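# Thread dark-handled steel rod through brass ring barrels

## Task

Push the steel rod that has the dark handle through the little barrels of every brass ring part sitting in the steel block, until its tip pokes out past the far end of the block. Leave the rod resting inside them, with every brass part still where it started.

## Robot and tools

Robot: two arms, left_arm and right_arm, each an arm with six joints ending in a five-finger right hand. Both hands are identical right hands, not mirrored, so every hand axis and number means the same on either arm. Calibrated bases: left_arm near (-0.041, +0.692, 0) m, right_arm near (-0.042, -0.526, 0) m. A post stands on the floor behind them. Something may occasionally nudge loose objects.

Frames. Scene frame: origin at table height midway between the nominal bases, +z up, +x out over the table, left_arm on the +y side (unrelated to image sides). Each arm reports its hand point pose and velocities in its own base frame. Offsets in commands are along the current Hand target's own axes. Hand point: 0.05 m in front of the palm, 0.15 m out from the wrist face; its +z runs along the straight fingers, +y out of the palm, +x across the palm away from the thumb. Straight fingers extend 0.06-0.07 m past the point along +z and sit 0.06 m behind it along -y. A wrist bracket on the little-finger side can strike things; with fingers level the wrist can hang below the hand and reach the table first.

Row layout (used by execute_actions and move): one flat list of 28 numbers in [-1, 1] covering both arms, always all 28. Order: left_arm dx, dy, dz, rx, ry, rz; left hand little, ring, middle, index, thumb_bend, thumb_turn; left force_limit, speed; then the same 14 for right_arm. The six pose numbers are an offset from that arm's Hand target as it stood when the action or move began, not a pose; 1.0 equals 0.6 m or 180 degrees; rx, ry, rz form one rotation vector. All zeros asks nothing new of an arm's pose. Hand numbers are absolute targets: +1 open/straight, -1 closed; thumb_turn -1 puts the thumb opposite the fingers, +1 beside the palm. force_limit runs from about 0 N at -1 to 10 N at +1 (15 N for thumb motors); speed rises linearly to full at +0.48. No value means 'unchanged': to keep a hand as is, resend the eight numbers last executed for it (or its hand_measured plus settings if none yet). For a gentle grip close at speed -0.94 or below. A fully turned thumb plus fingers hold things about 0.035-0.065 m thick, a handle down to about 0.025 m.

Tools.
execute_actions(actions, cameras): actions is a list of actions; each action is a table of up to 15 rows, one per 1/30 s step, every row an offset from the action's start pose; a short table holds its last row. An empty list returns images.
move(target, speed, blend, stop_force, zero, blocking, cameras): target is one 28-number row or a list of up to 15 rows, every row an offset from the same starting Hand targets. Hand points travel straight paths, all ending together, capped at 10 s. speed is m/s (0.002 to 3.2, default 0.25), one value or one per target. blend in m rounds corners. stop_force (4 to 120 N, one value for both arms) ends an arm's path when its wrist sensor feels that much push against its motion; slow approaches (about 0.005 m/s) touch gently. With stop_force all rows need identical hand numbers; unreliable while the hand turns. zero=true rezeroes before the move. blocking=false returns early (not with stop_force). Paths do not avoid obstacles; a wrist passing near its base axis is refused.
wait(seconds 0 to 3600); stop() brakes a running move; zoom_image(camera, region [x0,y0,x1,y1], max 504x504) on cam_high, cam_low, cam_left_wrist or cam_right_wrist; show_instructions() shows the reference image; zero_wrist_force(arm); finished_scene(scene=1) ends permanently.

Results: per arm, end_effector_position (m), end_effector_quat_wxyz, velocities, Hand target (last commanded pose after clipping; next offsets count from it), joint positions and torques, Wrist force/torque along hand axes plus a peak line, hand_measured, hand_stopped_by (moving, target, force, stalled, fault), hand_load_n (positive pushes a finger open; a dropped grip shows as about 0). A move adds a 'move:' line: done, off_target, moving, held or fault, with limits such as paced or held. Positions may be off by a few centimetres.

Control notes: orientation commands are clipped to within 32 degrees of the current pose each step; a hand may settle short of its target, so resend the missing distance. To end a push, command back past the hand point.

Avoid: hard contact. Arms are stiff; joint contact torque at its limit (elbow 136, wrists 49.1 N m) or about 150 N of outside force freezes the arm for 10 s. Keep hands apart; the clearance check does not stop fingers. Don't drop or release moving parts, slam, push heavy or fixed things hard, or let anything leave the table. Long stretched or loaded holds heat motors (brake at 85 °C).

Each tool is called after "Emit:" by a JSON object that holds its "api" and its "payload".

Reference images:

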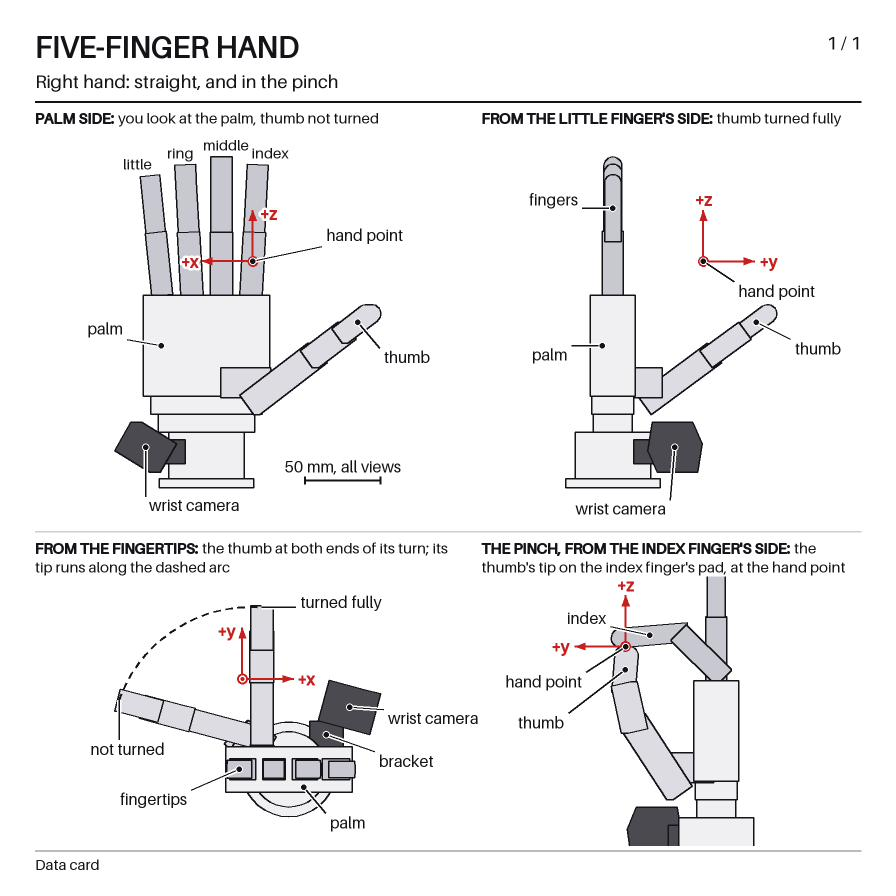

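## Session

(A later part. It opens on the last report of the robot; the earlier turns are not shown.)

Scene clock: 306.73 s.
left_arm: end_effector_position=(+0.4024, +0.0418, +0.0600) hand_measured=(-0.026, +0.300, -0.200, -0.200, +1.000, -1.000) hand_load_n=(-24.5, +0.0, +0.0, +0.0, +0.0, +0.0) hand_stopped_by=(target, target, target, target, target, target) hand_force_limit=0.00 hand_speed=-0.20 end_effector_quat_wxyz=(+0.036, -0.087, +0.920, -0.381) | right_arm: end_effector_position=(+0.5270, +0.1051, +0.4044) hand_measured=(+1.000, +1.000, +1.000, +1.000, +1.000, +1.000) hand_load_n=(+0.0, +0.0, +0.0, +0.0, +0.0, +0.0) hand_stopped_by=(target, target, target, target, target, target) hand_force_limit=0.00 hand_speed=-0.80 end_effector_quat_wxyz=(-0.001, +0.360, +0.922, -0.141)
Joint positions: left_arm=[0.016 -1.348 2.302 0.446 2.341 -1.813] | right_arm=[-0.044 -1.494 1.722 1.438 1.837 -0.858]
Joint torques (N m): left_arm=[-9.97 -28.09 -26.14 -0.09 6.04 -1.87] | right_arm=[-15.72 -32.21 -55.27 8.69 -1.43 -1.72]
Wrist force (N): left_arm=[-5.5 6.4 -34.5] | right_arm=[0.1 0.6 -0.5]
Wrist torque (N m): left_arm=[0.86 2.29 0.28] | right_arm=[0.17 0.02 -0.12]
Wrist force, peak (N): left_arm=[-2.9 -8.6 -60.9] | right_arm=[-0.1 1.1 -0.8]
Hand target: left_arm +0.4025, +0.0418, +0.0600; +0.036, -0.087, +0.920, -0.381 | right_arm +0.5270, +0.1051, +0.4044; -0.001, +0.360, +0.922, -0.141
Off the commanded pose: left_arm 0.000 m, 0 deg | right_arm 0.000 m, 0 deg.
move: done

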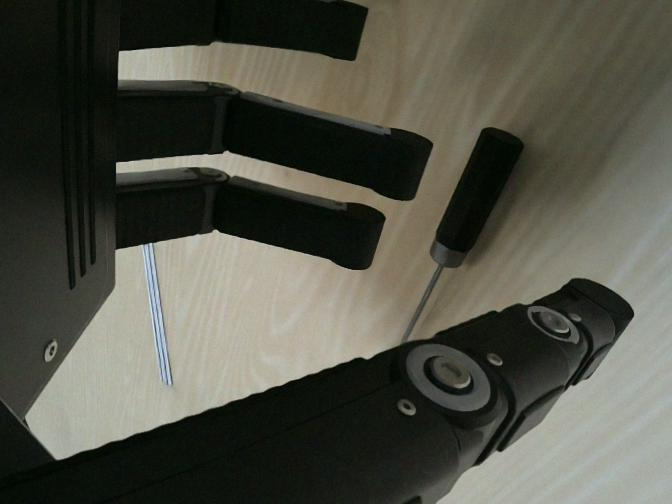

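Emit:
{"api": "move", "payload": {"target": [0,-0.0295,-0.0885,0,0,0,0.3,0.3,-0.2,-0.2,1,-1,0,-0.2,0,0,0,0,0,0,1,1,1,1,1,1,0,-0.8], "speed": 0.15, "cameras": ["all"]}}

Scene clock: 331.93 s.
left_arm: end_effector_position=(+0.3979, +0.0664, +0.1101) hand_measured=(-0.022, +0.300, -0.200, -0.200, +1.000, -1.000) hand_load_n=(+0.0, +0.0, +0.0, +0.0, +0.0, +0.0) hand_stopped_by=(target, target, target, target, target, target) hand_force_limit=0.00 hand_speed=-0.20 end_effector_quat_wxyz=(+0.036, -0.087, +0.920, -0.381) | right_arm: end_effector_position=(+0.5270, +0.1051, +0.4044) hand_measured=(+1.000, +1.000, +1.000, +1.000, +1.000, +1.000) hand_load_n=(+0.0, +0.0, +0.0, +0.0, +0.0, +0.0) hand_stopped_by=(target, target, target, target, target, target) hand_force_limit=0.00 hand_speed=-0.80 end_effector_quat_wxyz=(-0.001, +0.360, +0.922, -0.141)
Joint positions: left_arm=[0.087 -1.405 2.261 0.614 2.351 -1.715] | right_arm=[-0.044 -1.494 1.722 1.438 1.837 -0.858]
Joint torques (N m): left_arm=[-2.28 -42.91 -15.37 5.48 1.36 0.29] | right_arm=[-15.62 -33.71 -55.64 8.6 -1.42 -1.66]
Wrist force (N): left_arm=[0.5 0.2 -0.7] | right_arm=[0.1 0.7 -0.8]
Wrist torque (N m): left_arm=[0.07 0.05 0.33] | right_arm=[0.20 0.04 -0.11]
Wrist force, peak (N): left_arm=[-5.3 6.6 -34.3] | right_arm=[0.6 0.8 -0.9]
Hand target: left_arm +0.3978, +0.0664, +0.1101; +0.036, -0.087, +0.920, -0.381 | right_arm +0.5270, +0.1051, +0.4044; -0.001, +0.360, +0.922, -0.141
Off the commanded pose: left_arm 0.000 m, 0 deg | right_arm 0.000 m, 0 deg.
move: done

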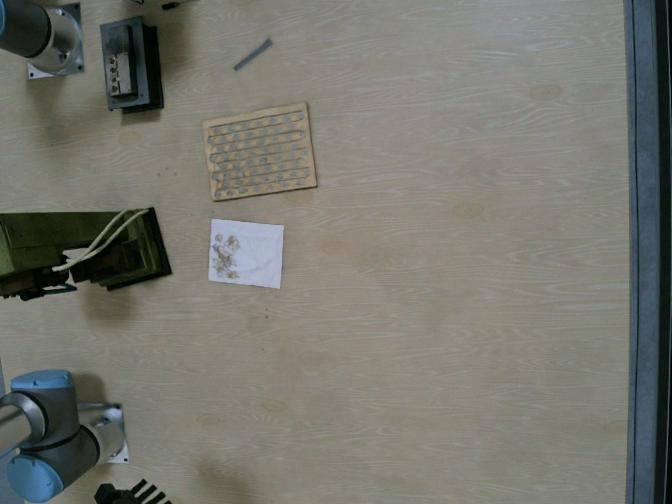

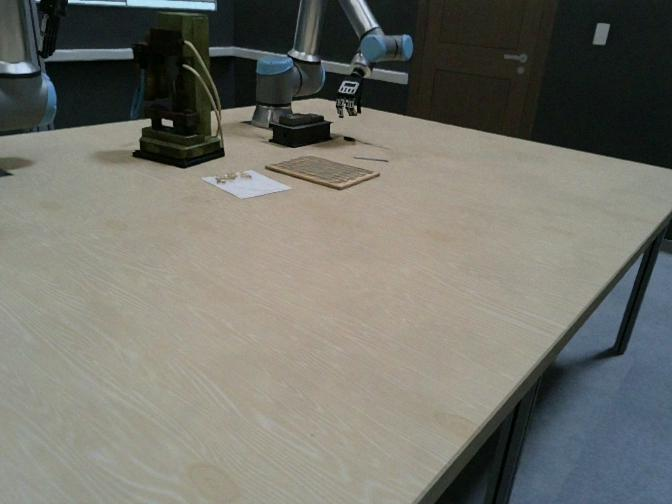

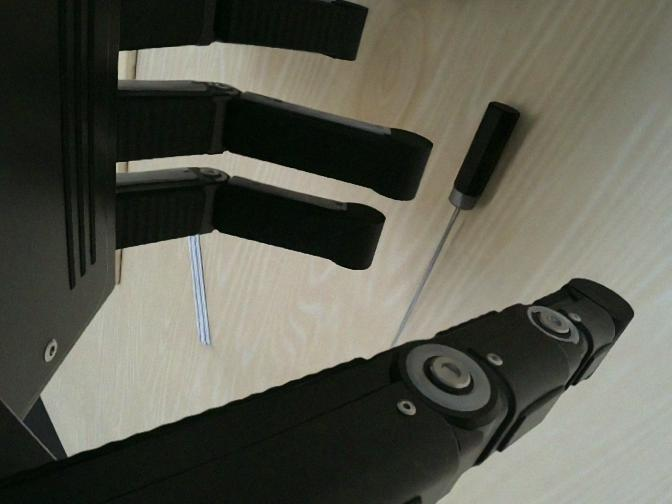

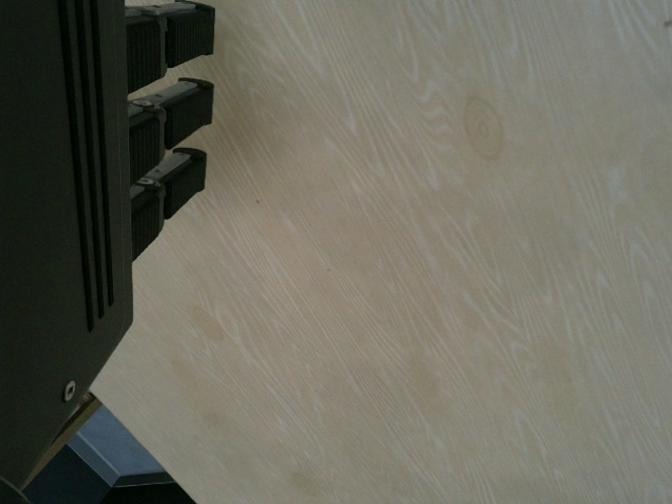

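Emit:
{"api": "move", "payload": {"target": [-0.0927,-0.0427,-0.0753,-0.2495,0.0236,0.057,-1,-1,-1,1,1,1,-0.4,-0.2,0,0,0,0,0,0,1,1,1,1,1,1,0,-0.8], "speed": 0.15, "cameras": ["cam_left_wrist"]}}

Scene clock: 383.87 s.
left_arm: end_effector_position=(+0.4500, +0.0904, +0.1601) hand_measured=(-1.000, -1.000, -1.000, +1.000, +1.000, +1.000) hand_load_n=(+0.0, +0.0, +0.5, +0.0, +0.0, +0.0) hand_stopped_by=(target, target, target, target, target, target) hand_force_limit=-0.40 hand_speed=-0.20 end_effector_quat_wxyz=(+0.000, +0.000, +1.000, +0.000) | right_arm: end_effector_position=(+0.5270, +0.1051, +0.4044) hand_measured=(+1.000, +1.000, +1.000, +1.000, +1.000, +1.000) hand_load_n=(+0.0, +0.0, +0.0, +0.0, +0.0, +0.0) hand_stopped_by=(target, target, target, target, target, target) hand_force_limit=0.00 hand_speed=-0.80 end_effector_quat_wxyz=(-0.001, +0.360, +0.922, -0.141)
Joint positions: left_arm=[-0.356 -1.471 2.159 0.883 1.571 -1.927] | right_arm=[-0.044 -1.494 1.722 1.438 1.837 -0.858]
Joint torques (N m): left_arm=[0.41 -47.71 -20.07 2.08 2.37 1.74] | right_arm=[-15.65 -32.39 -55.12 8.45 -1.63 -1.68]
Wrist force (N): left_arm=[-0.2 0.1 -0.9] | right_arm=[-0.5 0.4 -0.4]
Wrist torque (N m): left_arm=[0.18 0.08 0.09] | right_arm=[0.14 0.12 -0.16]
Wrist force, peak (N): left_arm=[0.2 -0.1 -1.6] | right_arm=[0.3 0.4 -1.4]
Hand target: left_arm +0.4499, +0.0904, +0.1601; +0.000, +0.000, +1.000, +0.000 | right_arm +0.5270, +0.1051, +0.4044; -0.001, +0.360, +0.922, -0.141
Off the commanded pose: left_arm 0.000 m, 0 deg | right_arm 0.000 m, 0 deg.
move: done

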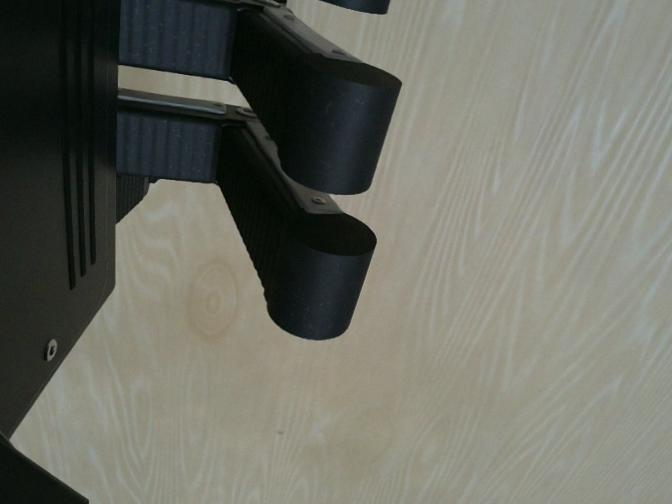

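Emit:
{"api": "move", "payload": {"target": [0,0,0.06,0,0,0,1,1,1,1,1,1,-0.4,-0.2,0,0,0,0,0,0,1,1,1,1,1,1,0,-0.8], "speed": 0.15, "cameras": ["cam_left_wrist"]}}

Scene clock: 391.10 s.
left_arm: end_effector_position=(+0.4499, +0.0904, +0.1241) hand_measured=(+1.000, +1.000, +1.000, +1.000, +1.000, +1.000) hand_load_n=(+0.0, +0.0, +0.0, +0.0, +0.0, +0.0) hand_stopped_by=(target, target, target, target, target, target) hand_force_limit=-0.40 hand_speed=-0.20 end_effector_quat_wxyz=(+0.000, +0.000, +1.000, +0.000) | right_arm: end_effector_position=(+0.5270, +0.1051, +0.4044) hand_measured=(+1.000, +1.000, +1.000, +1.000, +1.000, +1.000) hand_load_n=(+0.0, +0.0, +0.0, +0.0, +0.0, +0.0) hand_stopped_by=(target, target, target, target, target, target) hand_force_limit=0.00 hand_speed=-0.80 end_effector_quat_wxyz=(-0.001, +0.360, +0.922, -0.141)
Joint positions: left_arm=[-0.356 -1.424 2.188 0.807 1.571 -1.927] | right_arm=[-0.044 -1.494 1.722 1.438 1.837 -0.858]
Joint torques (N m): left_arm=[8.53 -31.04 -36.46 1.83 -1.13 1.87] | right_arm=[-15.1 -32.12 -55.68 8.66 -1.3 -1.65]
Wrist force (N): left_arm=[-0.1 0.1 -0.6] | right_arm=[-0.2 0.4 -0.4]
Wrist torque (N m): left_arm=[0.13 0.07 0.08] | right_arm=[0.14 0.07 -0.14]
Wrist force, peak (N): left_arm=[-0.3 0.0 -2.4] | right_arm=[0.5 0.7 -1.0]
Hand target: left_arm +0.4499, +0.0904, +0.1241; +0.000, +0.000, +1.000, +0.000 | right_arm +0.5270, +0.1051, +0.4044; -0.001, +0.360, +0.922, -0.141
Off the commanded pose: left_arm 0.000 m, 0 deg | right_arm 0.000 m, 0 deg.
move: done

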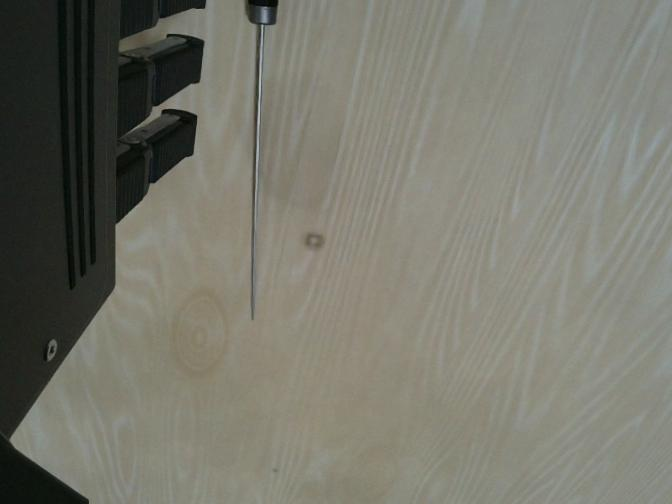

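Emit:
{"api": "move", "payload": {"target": [[0.02,-0.0267,0,0,0,0,1,1,1,1,1,1,-0.4,-0.2,0,0,0,0,0,0,1,1,1,1,1,1,0,-0.8],[0.02,-0.0267,0.067,0,0,0,1,1,1,1,1,1,-0.4,-0.2,0,0,0,0,0,0,1,1,1,1,1,1,0,-0.8]], "speed": 0.1, "cameras": ["cam_left_wrist"]}}

Scene clock: 400.70 s.
left_arm: end_effector_position=(+0.4378, +0.0745, +0.0839) hand_measured=(+1.000, +1.000, +1.000, +1.000, +1.000, +1.000) hand_load_n=(+0.0, +0.0, +0.0, +0.0, +0.0, +0.0) hand_stopped_by=(target, target, target, target, target, target) hand_force_limit=-0.40 hand_speed=-0.20 end_effector_quat_wxyz=(+0.000, +0.000, +1.000, +0.000) | right_arm: end_effector_position=(+0.5270, +0.1051, +0.4044) hand_measured=(+1.000, +1.000, +1.000, +1.000, +1.000, +1.000) hand_load_n=(+0.0, +0.0, +0.0, +0.0, +0.0, +0.0) hand_stopped_by=(target, target, target, target, target, target) hand_force_limit=0.00 hand_speed=-0.80 end_effector_quat_wxyz=(-0.001, +0.360, +0.922, -0.141)
Joint positions: left_arm=[-0.407 -1.384 2.24 0.715 1.571 -1.978] | right_arm=[-0.044 -1.494 1.722 1.438 1.837 -0.858]
Joint torques (N m): left_arm=[7.31 -38.27 -33.38 3.95 -3.93 1.24] | right_arm=[-15.48 -32.04 -56.1 8.49 -1.36 -1.48]
Wrist force (N): left_arm=[0.0 0.1 -0.9] | right_arm=[0.3 0.2 -0.8]
Wrist torque (N m): left_arm=[0.12 0.02 -0.08] | right_arm=[0.14 0.01 -0.11]
Wrist force, peak (N): left_arm=[-0.6 0.2 -2.2] | right_arm=[0.3 1.2 -0.9]
Hand target: left_arm +0.4378, +0.0744, +0.0839; +0.000, +0.000, +1.000, +0.000 | right_arm +0.5270, +0.1051, +0.4044; -0.001, +0.360, +0.922, -0.141
Off the commanded pose: left_arm 0.000 m, 0 deg | right_arm 0.000 m, 0 deg.
move: done

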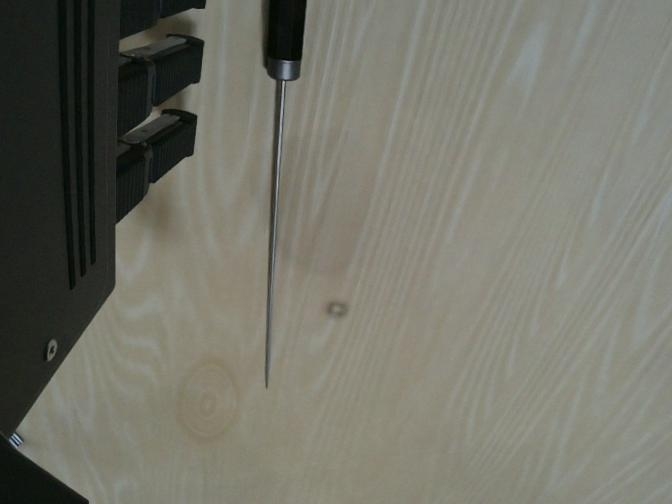

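Emit:
{"api": "move", "payload": {"target": [0,0,0.045,0,0,0,1,1,1,1,1,1,-0.4,-0.2,0,0,0,0,0,0,1,1,1,1,1,1,0,-0.8], "speed": 0.01, "stop_force": 4, "cameras": ["cam_left_wrist"]}}

Scene clock: 407.07 s.
left_arm: end_effector_position=(+0.4378, +0.0745, +0.0695) hand_measured=(+1.000, +1.000, +1.000, +1.000, +1.000, +1.000) hand_load_n=(+0.0, +0.0, +0.0, +0.0, +0.0, +0.0) hand_stopped_by=(target, target, target, target, target, target) hand_force_limit=-0.40 hand_speed=-0.20 end_effector_quat_wxyz=(+0.000, +0.000, +1.000, +0.000) | right_arm: end_effector_position=(+0.5270, +0.1051, +0.4044) hand_measured=(+1.000, +1.000, +1.000, +1.000, +1.000, +1.000) hand_load_n=(+0.0, +0.0, +0.0, +0.0, +0.0, +0.0) hand_stopped_by=(target, target, target, target, target, target) hand_force_limit=0.00 hand_speed=-0.80 end_effector_quat_wxyz=(-0.001, +0.360, +0.922, -0.141)
Joint positions: left_arm=[-0.407 -1.361 2.249 0.684 1.571 -1.978] | right_arm=[-0.044 -1.494 1.722 1.438 1.837 -0.858]
Joint torques (N m): left_arm=[8.3 -48.4 -31.54 5.16 -3.01 1.98] | right_arm=[-16.18 -31.86 -55.67 8.45 -1.32 -1.68]
Wrist force (N): left_arm=[-0.4 0.3 -7.4] | right_arm=[0.4 0.8 -0.3]
Wrist torque (N m): left_arm=[0.56 0.26 -0.09] | right_arm=[0.20 -0.04 -0.09]
Wrist force, peak (N): left_arm=[0.4 0.0 -20.2] | right_arm=[0.3 0.7 -1.0]
Hand target: left_arm +0.4378, +0.0744, +0.0695; +0.000, +0.000, +1.000, +0.000 (not the last commanded pose) | right_arm +0.5270, +0.1051, +0.4044; -0.001, +0.360, +0.922, -0.141
Off the commanded pose: left_arm 0.013 m, 0 deg | right_arm 0.000 m, 0 deg.
move: contact (left_arm)

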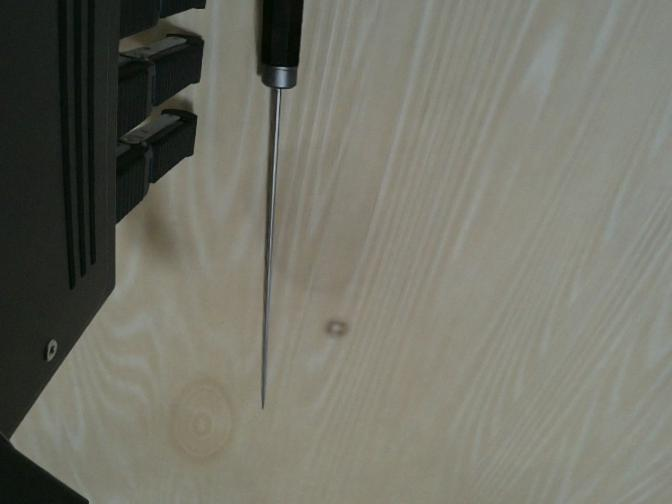

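Emit:
{"api": "move", "payload": {"target": [[0,0,-0.003,0,0,0,1,1,1,1,1,1,-0.4,-0.2,0,0,0,0,0,0,1,1,1,1,1,1,0,-0.8],[0,0.03,-0.003,0,0,0,1,1,1,1,1,1,-0.4,-0.2,0,0,0,0,0,0,1,1,1,1,1,1,0,-0.8],[0,0.09,-0.003,0,0,0,1,1,1,1,1,1,-0.4,-0.2,0,0,0,0,0,0,1,1,1,1,1,1,0,-0.8]], "speed": [0.02,0.03,0.03], "blend": [0.001,0.01,0], "cameras": ["cam_left_wrist"]}}

Scene clock: 411.83 s.
left_arm: end_effector_position=(+0.4378, +0.1285, +0.0713) hand_measured=(+1.000, +1.000, +1.000, +1.000, +1.000, +1.000) hand_load_n=(+0.0, +0.0, +0.0, +0.0, +0.0, +0.0) hand_stopped_by=(target, target, target, target, target, target) hand_force_limit=-0.40 hand_speed=-0.20 end_effector_quat_wxyz=(+0.000, +0.000, +1.000, +0.000) | right_arm: end_effector_position=(+0.5270, +0.1051, +0.4044) hand_measured=(+1.000, +1.000, +1.000, +1.000, +1.000, +1.000) hand_load_n=(+0.0, +0.0, +0.0, +0.0, +0.0, +0.0) hand_stopped_by=(target, target, target, target, target, target) hand_force_limit=0.00 hand_speed=-0.80 end_effector_quat_wxyz=(-0.001, +0.360, +0.922, -0.141)
Joint positions: left_arm=[-0.27 -1.356 2.237 0.691 1.57 -1.841] | right_arm=[-0.044 -1.494 1.722 1.438 1.837 -0.858]
Joint torques (N m): left_arm=[-14.34 -38.49 -27.59 5.51 -2.16 -0.92] | right_arm=[-14.81 -33.28 -55.49 8.59 -1.29 -1.73]
Wrist force (N): left_arm=[0.2 0.5 -1.4] | right_arm=[0.2 0.4 -0.6]
Wrist torque (N m): left_arm=[0.20 -0.02 0.15] | right_arm=[0.15 0.02 -0.12]
Wrist force, peak (N): left_arm=[-0.1 0.0 -7.8] | right_arm=[0.7 1.2 -0.7]
Hand target: left_arm +0.4378, +0.1284, +0.0713; +0.000, +0.000, +1.000, +0.000 | right_arm +0.5270, +0.1051, +0.4044; -0.001, +0.360, +0.922, -0.141
Off the commanded pose: left_arm 0.000 m, 0 deg | right_arm 0.000 m, 0 deg.
move: done; blend cut to 0.0009 m at target 1, 0.009 m at target 2

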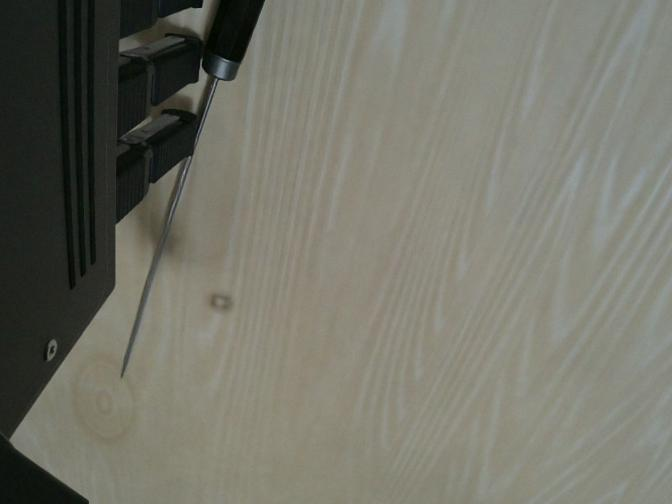

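Emit:
{"api": "move", "payload": {"target": [0,0.12,0,0,0,0,1,1,1,1,1,1,-0.4,-0.2,0,0,0,0,0,0,1,1,1,1,1,1,0,-0.8], "speed": 0.03, "cameras": ["cam_left_wrist"]}}

Scene clock: 417.23 s.
left_arm: end_effector_position=(+0.4379, +0.2005, +0.0714) hand_measured=(+1.000, +1.000, +1.000, +1.000, +1.000, +1.000) hand_load_n=(+0.0, +0.0, +0.0, +0.0, +0.0, +0.0) hand_stopped_by=(target, target, target, target, target, target) hand_force_limit=-0.40 hand_speed=-0.20 end_effector_quat_wxyz=(+0.000, +0.000, +1.000, +0.000) | right_arm: end_effector_position=(+0.5270, +0.1051, +0.4044) hand_measured=(+1.000, +1.000, +1.000, +1.000, +1.000, +1.000) hand_load_n=(+0.0, +0.0, +0.0, +0.0, +0.0, +0.0) hand_stopped_by=(target, target, target, target, target, target) hand_force_limit=0.00 hand_speed=-0.80 end_effector_quat_wxyz=(-0.001, +0.360, +0.922, -0.141)
Joint positions: left_arm=[-0.085 -1.33 2.202 0.7 1.57 -1.656] | right_arm=[-0.044 -1.494 1.722 1.438 1.837 -0.858]
Joint torques (N m): left_arm=[-14.31 -48.14 -20.43 4.85 -2.24 -1.81] | right_arm=[-16.4 -32.05 -55.44 8.59 -1.15 -1.62]
Wrist force (N): left_arm=[0.4 0.3 -1.0] | right_arm=[0.3 0.3 -0.2]
Wrist torque (N m): left_arm=[0.12 0.00 0.15] | right_arm=[0.12 0.00 -0.11]
Wrist force, peak (N): left_arm=[0.1 0.7 -1.6] | right_arm=[0.2 1.0 -0.7]
Hand target: left_arm +0.4378, +0.2004, +0.0714; +0.000, +0.000, +1.000, +0.000 | right_arm +0.5270, +0.1051, +0.4044; -0.001, +0.360, +0.922, -0.141
Off the commanded pose: left_arm 0.000 m, 0 deg | right_arm 0.000 m, 0 deg.
move: done

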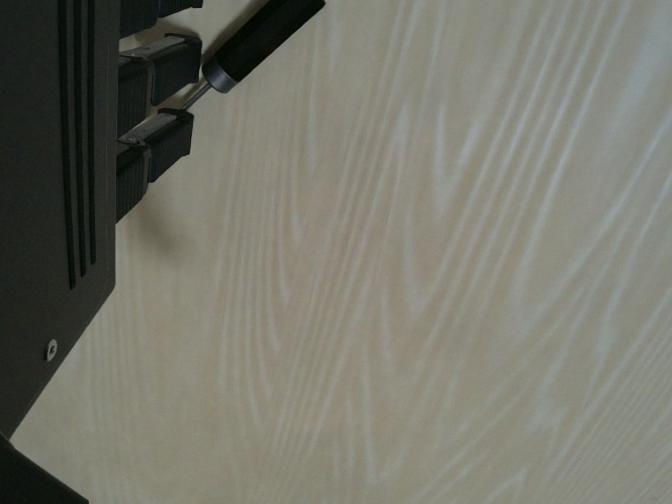

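Emit:
{"api": "move", "payload": {"target": [0,-0.02,-0.12,0,0,0,1,1,1,1,1,1,-0.4,-0.2,0,0,0,0,0,0,1,1,1,1,1,1,0,-0.8], "speed": 0.1, "cameras": ["cam_left_wrist","cam_high"]}}

Scene clock: 422.57 s.
left_arm: end_effector_position=(+0.4380, +0.1883, +0.1434) hand_measured=(+1.000, +1.000, +1.000, +1.000, +1.000, +1.000) hand_load_n=(+0.0, +0.0, +0.0, -0.5, +0.0, +0.0) hand_stopped_by=(target, target, target, target, target, target) hand_force_limit=-0.40 hand_speed=-0.20 end_effector_quat_wxyz=(+0.000, +0.000, +1.000, +0.000) | right_arm: end_effector_position=(+0.5270, +0.1051, +0.4044) hand_measured=(+1.000, +1.000, +1.000, +1.000, +1.000, +1.000) hand_load_n=(+0.0, +0.0, +0.0, +0.0, +0.0, +0.0) hand_stopped_by=(target, target, target, target, target, target) hand_force_limit=0.00 hand_speed=-0.80 end_effector_quat_wxyz=(-0.001, +0.360, +0.922, -0.141)
Joint positions: left_arm=[-0.116 -1.439 2.161 0.85 1.57 -1.687] | right_arm=[-0.044 -1.494 1.722 1.438 1.837 -0.858]
Joint torques (N m): left_arm=[10.48 -30.27 -18.23 1.9 2.85 1.88] | right_arm=[-16.25 -32.71 -55.45 8.36 -1.16 -1.68]
Wrist force (N): left_arm=[0.2 0.3 -0.9] | right_arm=[0.2 0.6 -0.8]
Wrist torque (N m): left_arm=[0.16 0.00 0.19] | right_arm=[0.20 0.02 -0.11]
Wrist force, peak (N): left_arm=[0.3 0.0 -2.4] | right_arm=[0.9 0.9 -1.0]
Hand target: left_arm +0.4378, +0.1884, +0.1434; +0.000, +0.000, +1.000, +0.000 | right_arm +0.5270, +0.1051, +0.4044; -0.001, +0.360, +0.922, -0.141
Off the commanded pose: left_arm 0.000 m, 0 deg | right_arm 0.000 m, 0 deg.
move: done
Images, in order (width x height): cam_high 672x504, cam_left_wrist 672x504.

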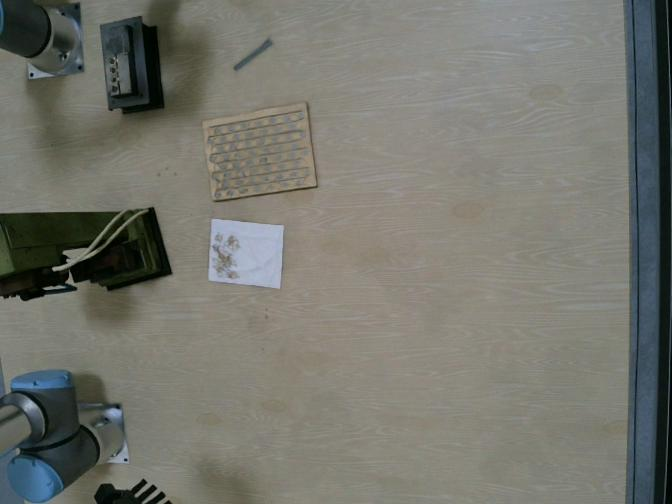

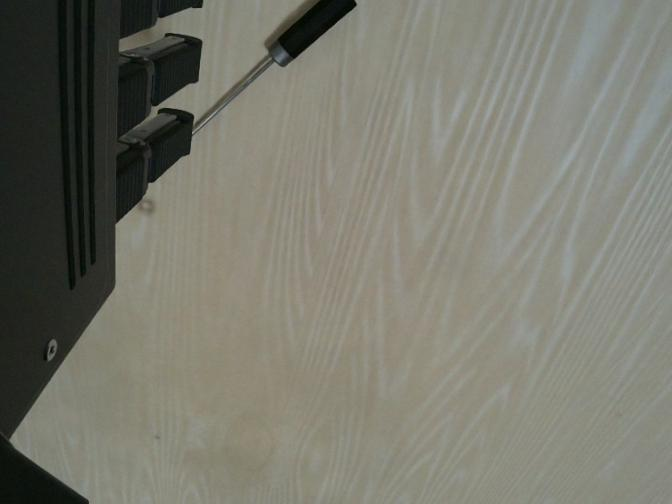

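Emit:
{"api": "move", "payload": {"target": [0.0658,-0.0677,0.1223,0.2413,0.0785,0.1895,-1,-1,-0.2,-0.2,1,-1,-0.4,-0.2,0,0,0,0,0,0,1,1,1,1,1,1,0,-0.8], "speed": 0.12, "cameras": ["cam_left_wrist","cam_low"]}}

Scene clock: 443.97 s.
left_arm: end_effector_position=(+0.3984, +0.1479, +0.0700) hand_measured=(-1.000, -1.000, -0.200, -0.200, +1.000, -1.000) hand_load_n=(+0.0, +0.0, +0.0, +0.5, +0.0, +0.0) hand_stopped_by=(target, target, target, target, target, target) hand_force_limit=-0.40 hand_speed=-0.20 end_effector_quat_wxyz=(-0.119, +0.285, +0.879, -0.363) | right_arm: end_effector_position=(+0.5270, +0.1051, +0.4044) hand_measured=(+1.000, +1.000, +1.000, +1.000, +1.000, +1.000) hand_load_n=(+0.0, +0.0, +0.0, +0.0, +0.0, +0.0) hand_stopped_by=(target, target, target, target, target, target) hand_force_limit=0.00 hand_speed=-0.80 end_effector_quat_wxyz=(-0.001, +0.360, +0.922, -0.141)
Joint positions: left_arm=[0.226 -1.054 2.063 1.207 2.053 -0.554] | right_arm=[-0.044 -1.494 1.722 1.438 1.837 -0.858]
Joint torques (N m): left_arm=[-13.95 -60.56 -10.77 2.82 -2.87 1.16] | right_arm=[-14.93 -32.19 -55.54 8.53 -1.25 -1.69]
Wrist force (N): left_arm=[0.0 0.5 -0.2] | right_arm=[0.1 0.0 -1.0]
Wrist torque (N m): left_arm=[0.13 0.16 0.28] | right_arm=[0.11 0.04 -0.13]
Wrist force, peak (N): left_arm=[0.3 0.4 -1.3] | right_arm=[0.2 1.0 -1.2]
Hand target: left_arm +0.3983, +0.1478, +0.0700; -0.119, +0.285, +0.879, -0.363 | right_arm +0.5270, +0.1051, +0.4044; -0.001, +0.360, +0.922, -0.141
Off the commanded pose: left_arm 0.000 m, 0 deg | right_arm 0.000 m, 0 deg.
move: done
Images, in order (width x height): cam_low 672x504, cam_left_wrist 672x504.

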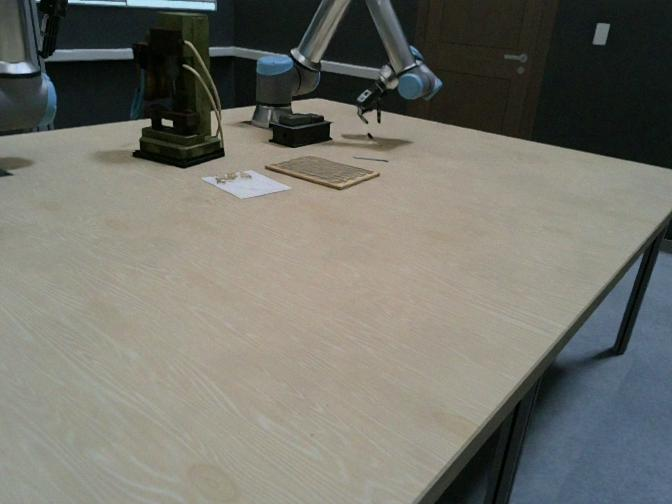

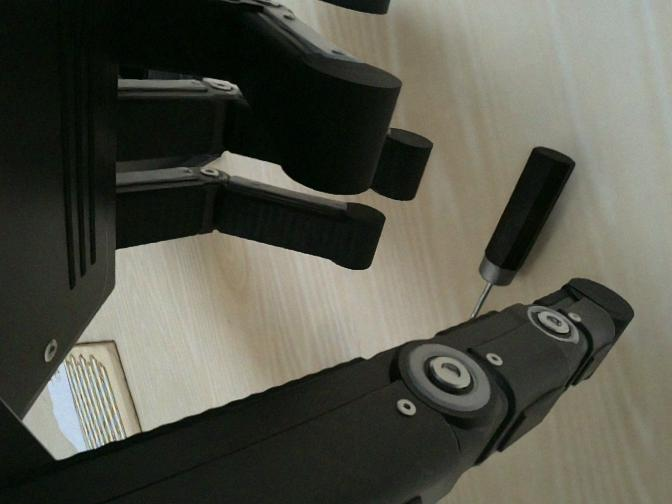

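Emit:
{"api": "move", "payload": {"target": [-0.0083,0.054,0.054,0,0.0098,0.0098,-1,-1,-0.2,-0.2,1,-1,-0.4,-0.2,0,0,0,0,0,0,1,1,1,1,1,1,0,-0.8], "speed": 0.05, "cameras": ["cam_left_wrist"]}}

Scene clock: 451.33 s.
left_arm: end_effector_position=(+0.4024, +0.1449, +0.0241) hand_measured=(-1.000, -1.000, -0.200, -0.200, +1.000, -1.000) hand_load_n=(+0.0, +0.0, +0.5, +0.0, +0.0, +0.0) hand_stopped_by=(target, target, target, target, target, target) hand_force_limit=-0.40 hand_speed=-0.20 end_effector_quat_wxyz=(-0.127, +0.304, +0.872, -0.361) | right_arm: end_effector_position=(+0.5270, +0.1051, +0.4044) hand_measured=(+1.000, +1.000, +1.000, +1.000, +1.000, +1.000) hand_load_n=(+0.0, +0.0, +0.0, +0.5, +0.0, +0.0) hand_stopped_by=(target, target, target, target, target, target) hand_force_limit=0.00 hand_speed=-0.80 end_effector_quat_wxyz=(-0.001, +0.360, +0.922, -0.141)
Joint positions: left_arm=[0.21 -0.974 2.057 1.145 2.036 -0.528] | right_arm=[-0.044 -1.494 1.722 1.438 1.837 -0.858]
Joint torques (N m): left_arm=[7.65 -71.7 -19.45 5.35 1.32 -1.88] | right_arm=[-15.84 -32.23 -55.25 8.4 -1 -1.72]
Wrist force (N): left_arm=[-0.4 0.4 -0.9] | right_arm=[0.2 0.8 -1.1]
Wrist torque (N m): left_arm=[0.09 0.21 0.01] | right_arm=[0.24 0.02 -0.11]
Wrist force, peak (N): left_arm=[0.1 0.5 -1.0] | right_arm=[0.4 0.6 -1.4]
Hand target: left_arm +0.4023, +0.1449, +0.0242; -0.127, +0.304, +0.872, -0.361 | right_arm +0.5270, +0.1051, +0.4044; -0.001, +0.360, +0.922, -0.141
Off the commanded pose: left_arm 0.000 m, 0 deg | right_arm 0.000 m, 0 deg.
move: done

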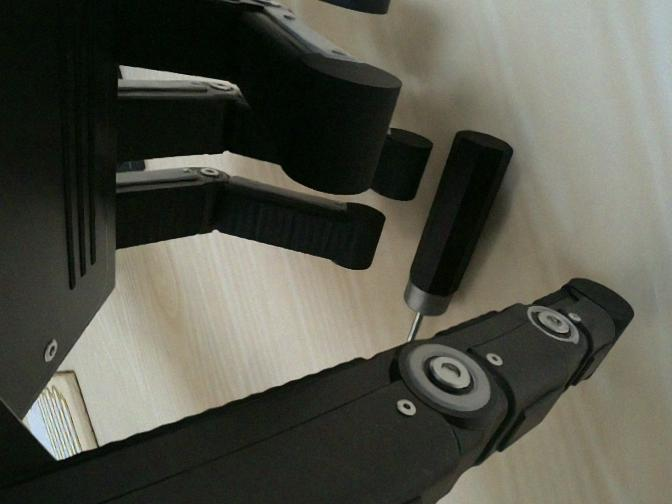

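Emit:
{"api": "move", "payload": {"target": [0,0.0147,0.0147,0,0,0,-1,-1,-0.2,-0.2,1,-1,-0.4,-0.2,0,0,0,0,0,0,1,1,1,1,1,1,0,-0.8], "speed": 0.005, "stop_force": 4, "cameras": ["cam_left_wrist"]}}

Scene clock: 456.93 s.
left_arm: end_effector_position=(+0.4023, +0.1449, +0.0162) hand_measured=(-1.000, -1.000, -0.200, -0.200, +1.000, -1.000) hand_load_n=(+0.0, +0.0, -1.0, +0.0, +0.0, +0.0) hand_stopped_by=(target, target, target, target, target, target) hand_force_limit=-0.40 hand_speed=-0.20 end_effector_quat_wxyz=(-0.127, +0.304, +0.872, -0.361) | right_arm: end_effector_position=(+0.5270, +0.1051, +0.4044) hand_measured=(+1.000, +1.000, +1.000, +1.000, +1.000, +1.000) hand_load_n=(+0.0, +0.0, +0.0, +0.0, -0.5, +0.0) hand_stopped_by=(target, target, target, target, target, target) hand_force_limit=0.00 hand_speed=-0.80 end_effector_quat_wxyz=(-0.001, +0.360, +0.922, -0.141)
Joint positions: left_arm=[0.211 -0.961 2.057 1.132 2.036 -0.528] | right_arm=[-0.044 -1.494 1.722 1.438 1.837 -0.858]
Joint torques (N m): left_arm=[8.01 -70.21 -17.33 4.83 2.66 0.52] | right_arm=[-15.73 -32.36 -55.15 8.42 -0.94 -1.62]
Wrist force (N): left_arm=[-0.2 -4.7 -2.1] | right_arm=[0.1 0.2 -0.6]
Wrist torque (N m): left_arm=[0.12 0.20 -0.04] | right_arm=[0.13 0.03 -0.12]
Wrist force, peak (N): left_arm=[-1.0 -8.3 -3.6] | right_arm=[0.3 1.1 -0.8]
Hand target: left_arm +0.4023, +0.1449, +0.0162; -0.127, +0.304, +0.872, -0.361 (not the last commanded pose) | right_arm +0.5270, +0.1051, +0.4044; -0.001, +0.360, +0.922, -0.141
Off the commanded pose: left_arm 0.004 m, 0 deg | right_arm 0.000 m, 0 deg.
move: contact (left_arm)

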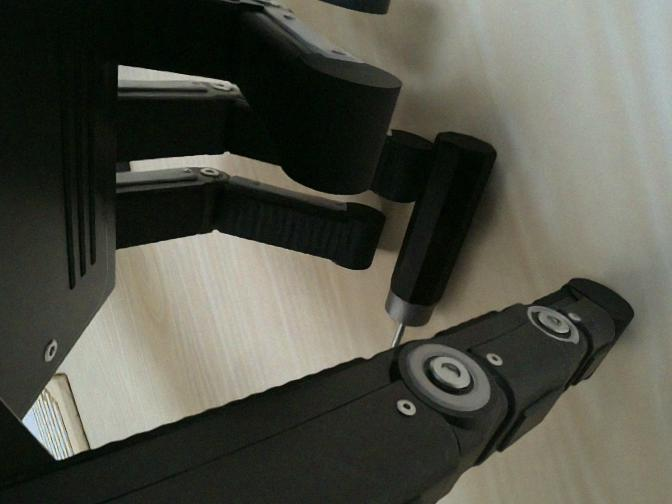

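Emit:
{"api": "move", "payload": {"target": [0,-0.0012,-0.0012,0,0,0,-1,-1,-0.2,-0.2,1,-1,-0.4,-0.2,0,0,0,0,0,0,1,1,1,1,1,1,0,-0.8], "speed": 0.01}}

Emit:
{"api": "move", "payload": {"target": [0,0,0,0,0,0,-1,-1,-0.2,-0.2,0.0,-1,-0.5,-0.93,0,0,0,0,0,0,1,1,1,1,1,1,0,-0.8], "speed": 0.01, "cameras": ["cam_left_wrist"]}}

Scene clock: 466.77 s.
left_arm: end_effector_position=(+0.4023, +0.1450, +0.0172) hand_measured=(-1.000, -1.000, -0.200, -0.200, +1.000, -1.000) hand_load_n=(+0.0, +0.0, +0.0, +0.0, +0.0, +0.0) hand_stopped_by=(target, target, target, target, target, target) hand_force_limit=-0.40 hand_speed=-0.20 end_effector_quat_wxyz=(-0.127, +0.304, +0.872, -0.361) | right_arm: end_effector_position=(+0.5270, +0.1051, +0.4044) hand_measured=(+1.000, +1.000, +1.000, +1.000, +1.000, +1.000) hand_load_n=(+0.5, +0.0, +0.0, +0.0, +0.0, +0.0) hand_stopped_by=(target, target, target, target, target, target) hand_force_limit=0.00 hand_speed=-0.80 end_effector_quat_wxyz=(-0.001, +0.360, +0.922, -0.141)
Joint positions: left_arm=[0.211 -0.963 2.057 1.134 2.036 -0.528] | right_arm=[-0.044 -1.494 1.722 1.438 1.837 -0.858]
Joint torques (N m): left_arm=[9.13 -55.61 -17.15 3.73 2.88 0.19] | right_arm=[-16.53 -31.99 -54.8 8.56 -0.72 -1.57]
Wrist force (N): left_arm=[0.0 0.9 -1.1] | right_arm=[0.2 -0.3 -0.5]
Wrist torque (N m): left_arm=[0.17 0.15 0.09] | right_arm=[0.03 0.01 -0.14]
Wrist force, peak (N): left_arm=[-0.3 -5.1 -2.8] | right_arm=[0.7 0.6 -1.0]
Hand target: left_arm +0.4023, +0.1449, +0.0172; -0.127, +0.304, +0.872, -0.361 | right_arm +0.5270, +0.1051, +0.4044; -0.001, +0.360, +0.922, -0.141
Off the commanded pose: left_arm 0.000 m, 0 deg | right_arm 0.000 m, 0 deg.
move: done

Scene clock: 471.77 s.
left_arm: end_effector_position=(+0.4023, +0.1449, +0.0172) hand_measured=(-1.000, -1.000, -0.200, -0.200, +0.502, -1.000) hand_load_n=(+0.0, +0.0, -0.5, +0.0, +0.5, +0.0) hand_stopped_by=(target, target, target, target, moving, target) hand_force_limit=-0.50 hand_speed=-0.93 end_effector_quat_wxyz=(-0.127, +0.304, +0.872, -0.361) | right_arm: end_effector_position=(+0.5270, +0.1051, +0.4044) hand_measured=(+1.000, +1.000, +1.000, +1.000, +1.000, +1.000) hand_load_n=(+0.0, +0.0, +0.0, +0.0, +0.0, +0.0) hand_stopped_by=(target, target, target, target, target, target) hand_force_limit=0.00 hand_speed=-0.80 end_effector_quat_wxyz=(-0.001, +0.360, +0.922, -0.141)
Joint positions: left_arm=[0.211 -0.963 2.057 1.134 2.036 -0.528] | right_arm=[-0.044 -1.494 1.722 1.438 1.837 -0.858]
Joint torques (N m): left_arm=[0.08 -52.79 -7.48 2.59 3.12 -0.93] | right_arm=[-14.95 -31.89 -55.12 8.36 -0.91 -1.57]
Wrist force (N): left_arm=[-0.1 0.6 -0.4] | right_arm=[0.5 0.5 -0.5]
Wrist torque (N m): left_arm=[0.09 0.16 0.07] | right_arm=[0.16 -0.03 -0.09]
Wrist force, peak (N): left_arm=[-0.4 0.7 -1.1] | right_arm=[0.3 0.7 -1.3]
Hand target: left_arm +0.4023, +0.1449, +0.0172; -0.127, +0.304, +0.872, -0.361 | right_arm +0.5270, +0.1051, +0.4044; -0.001, +0.360, +0.922, -0.141
Off the commanded pose: left_arm 0.000 m, 0 deg | right_arm 0.000 m, 0 deg.
move: moving (left_arm; no rest 5 s after the move's start)

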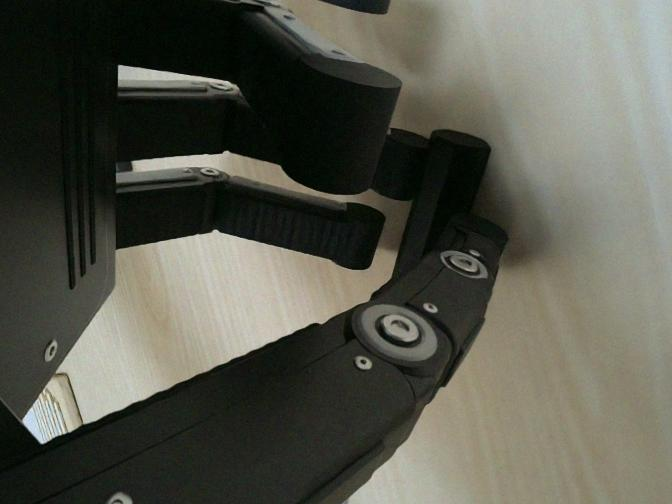

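Emit:
{"api": "wait", "payload": {"seconds": 4, "cameras": ["cam_left_wrist"]}}

Scene clock: 476.40 s.
left_arm: end_effector_position=(+0.4023, +0.1449, +0.0172) hand_measured=(-1.000, -1.000, -0.200, -0.200, +0.416, -1.000) hand_load_n=(+0.0, +0.0, +3.5, +0.0, +4.0, +1.5) hand_stopped_by=(target, target, target, target, force, target) hand_force_limit=-0.50 hand_speed=-0.93 end_effector_quat_wxyz=(-0.127, +0.304, +0.872, -0.361) | right_arm: end_effector_position=(+0.5270, +0.1051, +0.4044) hand_measured=(+1.000, +1.000, +1.000, +1.000, +1.000, +1.000) hand_load_n=(+0.0, +0.0, +0.5, +0.0, +0.0, +0.0) hand_stopped_by=(target, target, target, target, target, target) hand_force_limit=0.00 hand_speed=-0.80 end_effector_quat_wxyz=(-0.001, +0.360, +0.922, -0.141)
Joint positions: left_arm=[0.211 -0.963 2.057 1.134 2.036 -0.528] | right_arm=[-0.044 -1.494 1.722 1.438 1.837 -0.858]
Joint torques (N m): left_arm=[-6.07 -53.95 -8.05 2.53 3.43 -1.81] | right_arm=[-16.02 -32.59 -55.81 8.49 -0.74 -1.67]
Wrist force (N): left_arm=[0.0 0.1 -1.7] | right_arm=[0.5 0.3 -0.3]
Wrist torque (N m): left_arm=[0.06 0.17 0.06] | right_arm=[0.13 -0.03 -0.10]
Wrist force, peak (N): left_arm=[-0.2 0.3 -2.1] | right_arm=[0.5 0.3 -1.3]
Hand target: left_arm +0.4023, +0.1449, +0.0172; -0.127, +0.304, +0.872, -0.361 | right_arm +0.5270, +0.1051, +0.4044; -0.001, +0.360, +0.922, -0.141
Off the commanded pose: left_arm 0.000 m, 0 deg | right_arm 0.000 m, 0 deg.
wait: 4.00 s; at rest by 0.33 s

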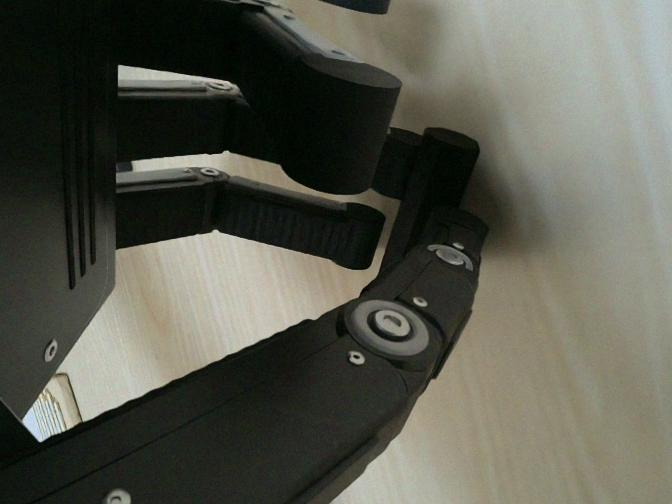

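Emit:
{"api": "move", "payload": {"target": [0,0,0,0,0,0,-1,-1,-0.2,-0.5,0.0,-1,-0.55,-0.93,0,0,0,0,0,0,1,1,1,1,1,1,0,-0.8], "speed": 0.01, "cameras": ["cam_left_wrist"]}}

Scene clock: 480.87 s.
left_arm: end_effector_position=(+0.4023, +0.1449, +0.0172) hand_measured=(-1.000, -1.000, -0.200, -0.324, +0.418, -1.000) hand_load_n=(+0.0, +0.5, +2.5, +2.0, +5.5, +1.0) hand_stopped_by=(target, target, target, force, force, target) hand_force_limit=-0.55 hand_speed=-0.93 end_effector_quat_wxyz=(-0.127, +0.304, +0.872, -0.361) | right_arm: end_effector_position=(+0.5270, +0.1051, +0.4044) hand_measured=(+1.000, +1.000, +1.000, +1.000, +1.000, +1.000) hand_load_n=(+0.0, +0.0, +0.0, +0.0, -0.5, +0.0) hand_stopped_by=(target, target, target, target, target, target) hand_force_limit=0.00 hand_speed=-0.80 end_effector_quat_wxyz=(-0.001, +0.360, +0.922, -0.141)
Joint positions: left_arm=[0.211 -0.963 2.057 1.134 2.036 -0.528] | right_arm=[-0.044 -1.494 1.722 1.438 1.837 -0.858]
Joint torques (N m): left_arm=[-8.56 -53.29 -8.83 2.31 3.24 -1.63] | right_arm=[-15.27 -33.21 -54.68 8.28 -0.72 -1.54]
Wrist force (N): left_arm=[-0.4 0.1 -0.6] | right_arm=[-0.3 0.4 -0.7]
Wrist torque (N m): left_arm=[0.07 0.20 0.05] | right_arm=[0.17 0.09 -0.14]
Wrist force, peak (N): left_arm=[-0.4 0.1 -2.0] | right_arm=[0.2 0.4 -1.2]
Hand target: left_arm +0.4023, +0.1449, +0.0172; -0.127, +0.304, +0.872, -0.361 | right_arm +0.5270, +0.1051, +0.4044; -0.001, +0.360, +0.922, -0.141
Off the commanded pose: left_arm 0.000 m, 0 deg | right_arm 0.000 m, 0 deg.
move: done

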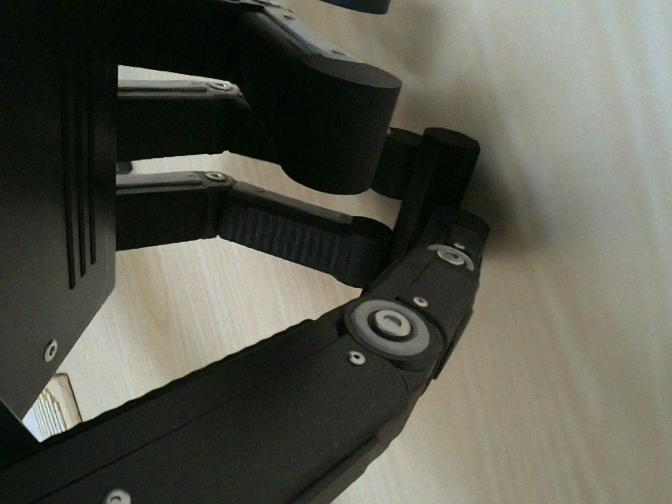

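Emit:
{"api": "move", "payload": {"target": [0,-0.08,-0.08,0,0,0,-1,-1,-0.2,-0.5,0.0,-1,-0.55,-0.93,0,0,0,0,0,0,1,1,1,1,1,1,0,-0.8], "speed": 0.05, "cameras": ["cam_left_wrist","cam_low"]}}

Emit:
{"api": "zoom_image", "payload": {"camera": "cam_low", "region": [330, 60, 450, 150]}}

Scene clock: 484.23 s.
left_arm: end_effector_position=(+0.4024, +0.1449, +0.0851) hand_measured=(-1.000, -1.000, -0.200, -0.324, +0.418, -1.000) hand_load_n=(+0.0, +0.0, +3.0, +0.0, +3.0, +0.5) hand_stopped_by=(target, target, target, force, force, target) hand_force_limit=-0.55 hand_speed=-0.93 end_effector_quat_wxyz=(-0.127, +0.304, +0.872, -0.361) end_effector_velocity=(+0.000, +0.000, -0.002) end_effector_angular_velocity=(+0.001, -0.002, -0.001) | right_arm: end_effector_position=(+0.5270, +0.1051, +0.4044) hand_measured=(+1.000, +1.000, +1.000, +1.000, +1.000, +1.000) hand_load_n=(+0.0, +0.0, +0.0, +0.0, +0.0, +0.0) hand_stopped_by=(target, target, target, target, target, target) hand_force_limit=0.00 hand_speed=-0.80 end_effector_quat_wxyz=(-0.001, +0.360, +0.922, -0.141)
Joint positions: left_arm=[0.21 -1.071 2.051 1.248 2.036 -0.528] | right_arm=[-0.044 -1.494 1.722 1.438 1.837 -0.858]
Joint velocities: left_arm=[0 0.003 0 -0.005 -0.001 0.001] | right_arm=[within noise]
Joint torques (N m): left_arm=[-14.18 -54.28 -22.24 2.02 4.31 -1.39] | right_arm=[-15.63 -31.67 -54.95 8.73 -0.74 -1.49]
Wrist force (N): left_arm=[0.0 0.8 -0.1] | right_arm=[0.2 0.6 -0.4]
Wrist torque (N m): left_arm=[0.15 0.17 0.09] | right_arm=[0.17 0.02 -0.12]
Wrist force, peak (N): left_arm=[-0.3 0.2 -1.3] | right_arm=[0.3 0.6 -1.5]
Hand target: left_arm +0.4023, +0.1449, +0.0851; -0.127, +0.304, +0.872, -0.361 | right_arm +0.5270, +0.1051, +0.4044; -0.001, +0.360, +0.922, -0.141
Off the commanded pose: left_arm 0.000 m, 0 deg | right_arm 0.000 m, 0 deg.
move: done
Images, in order (width x height): cam_low 672x504, cam_left_wrist 672x504.

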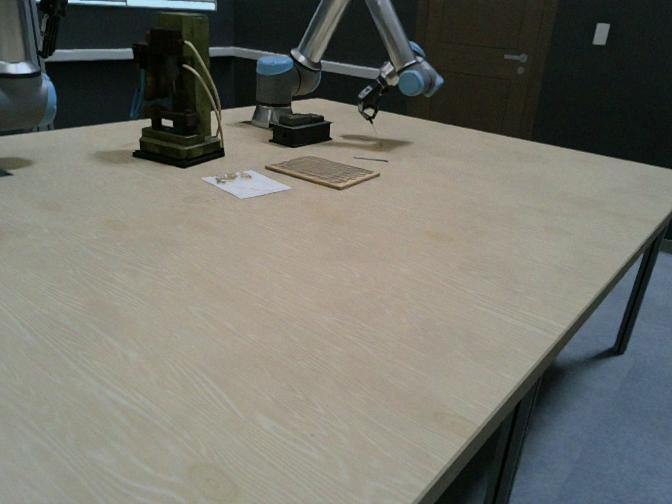

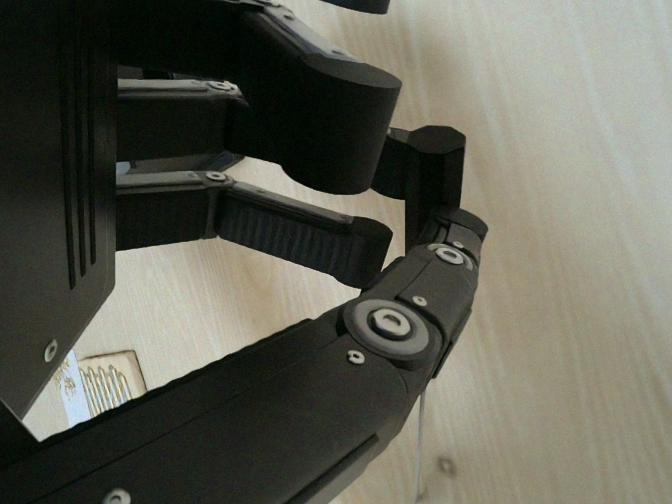

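Scaled by 4.200.

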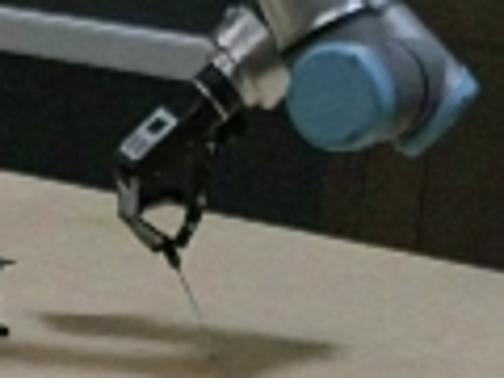

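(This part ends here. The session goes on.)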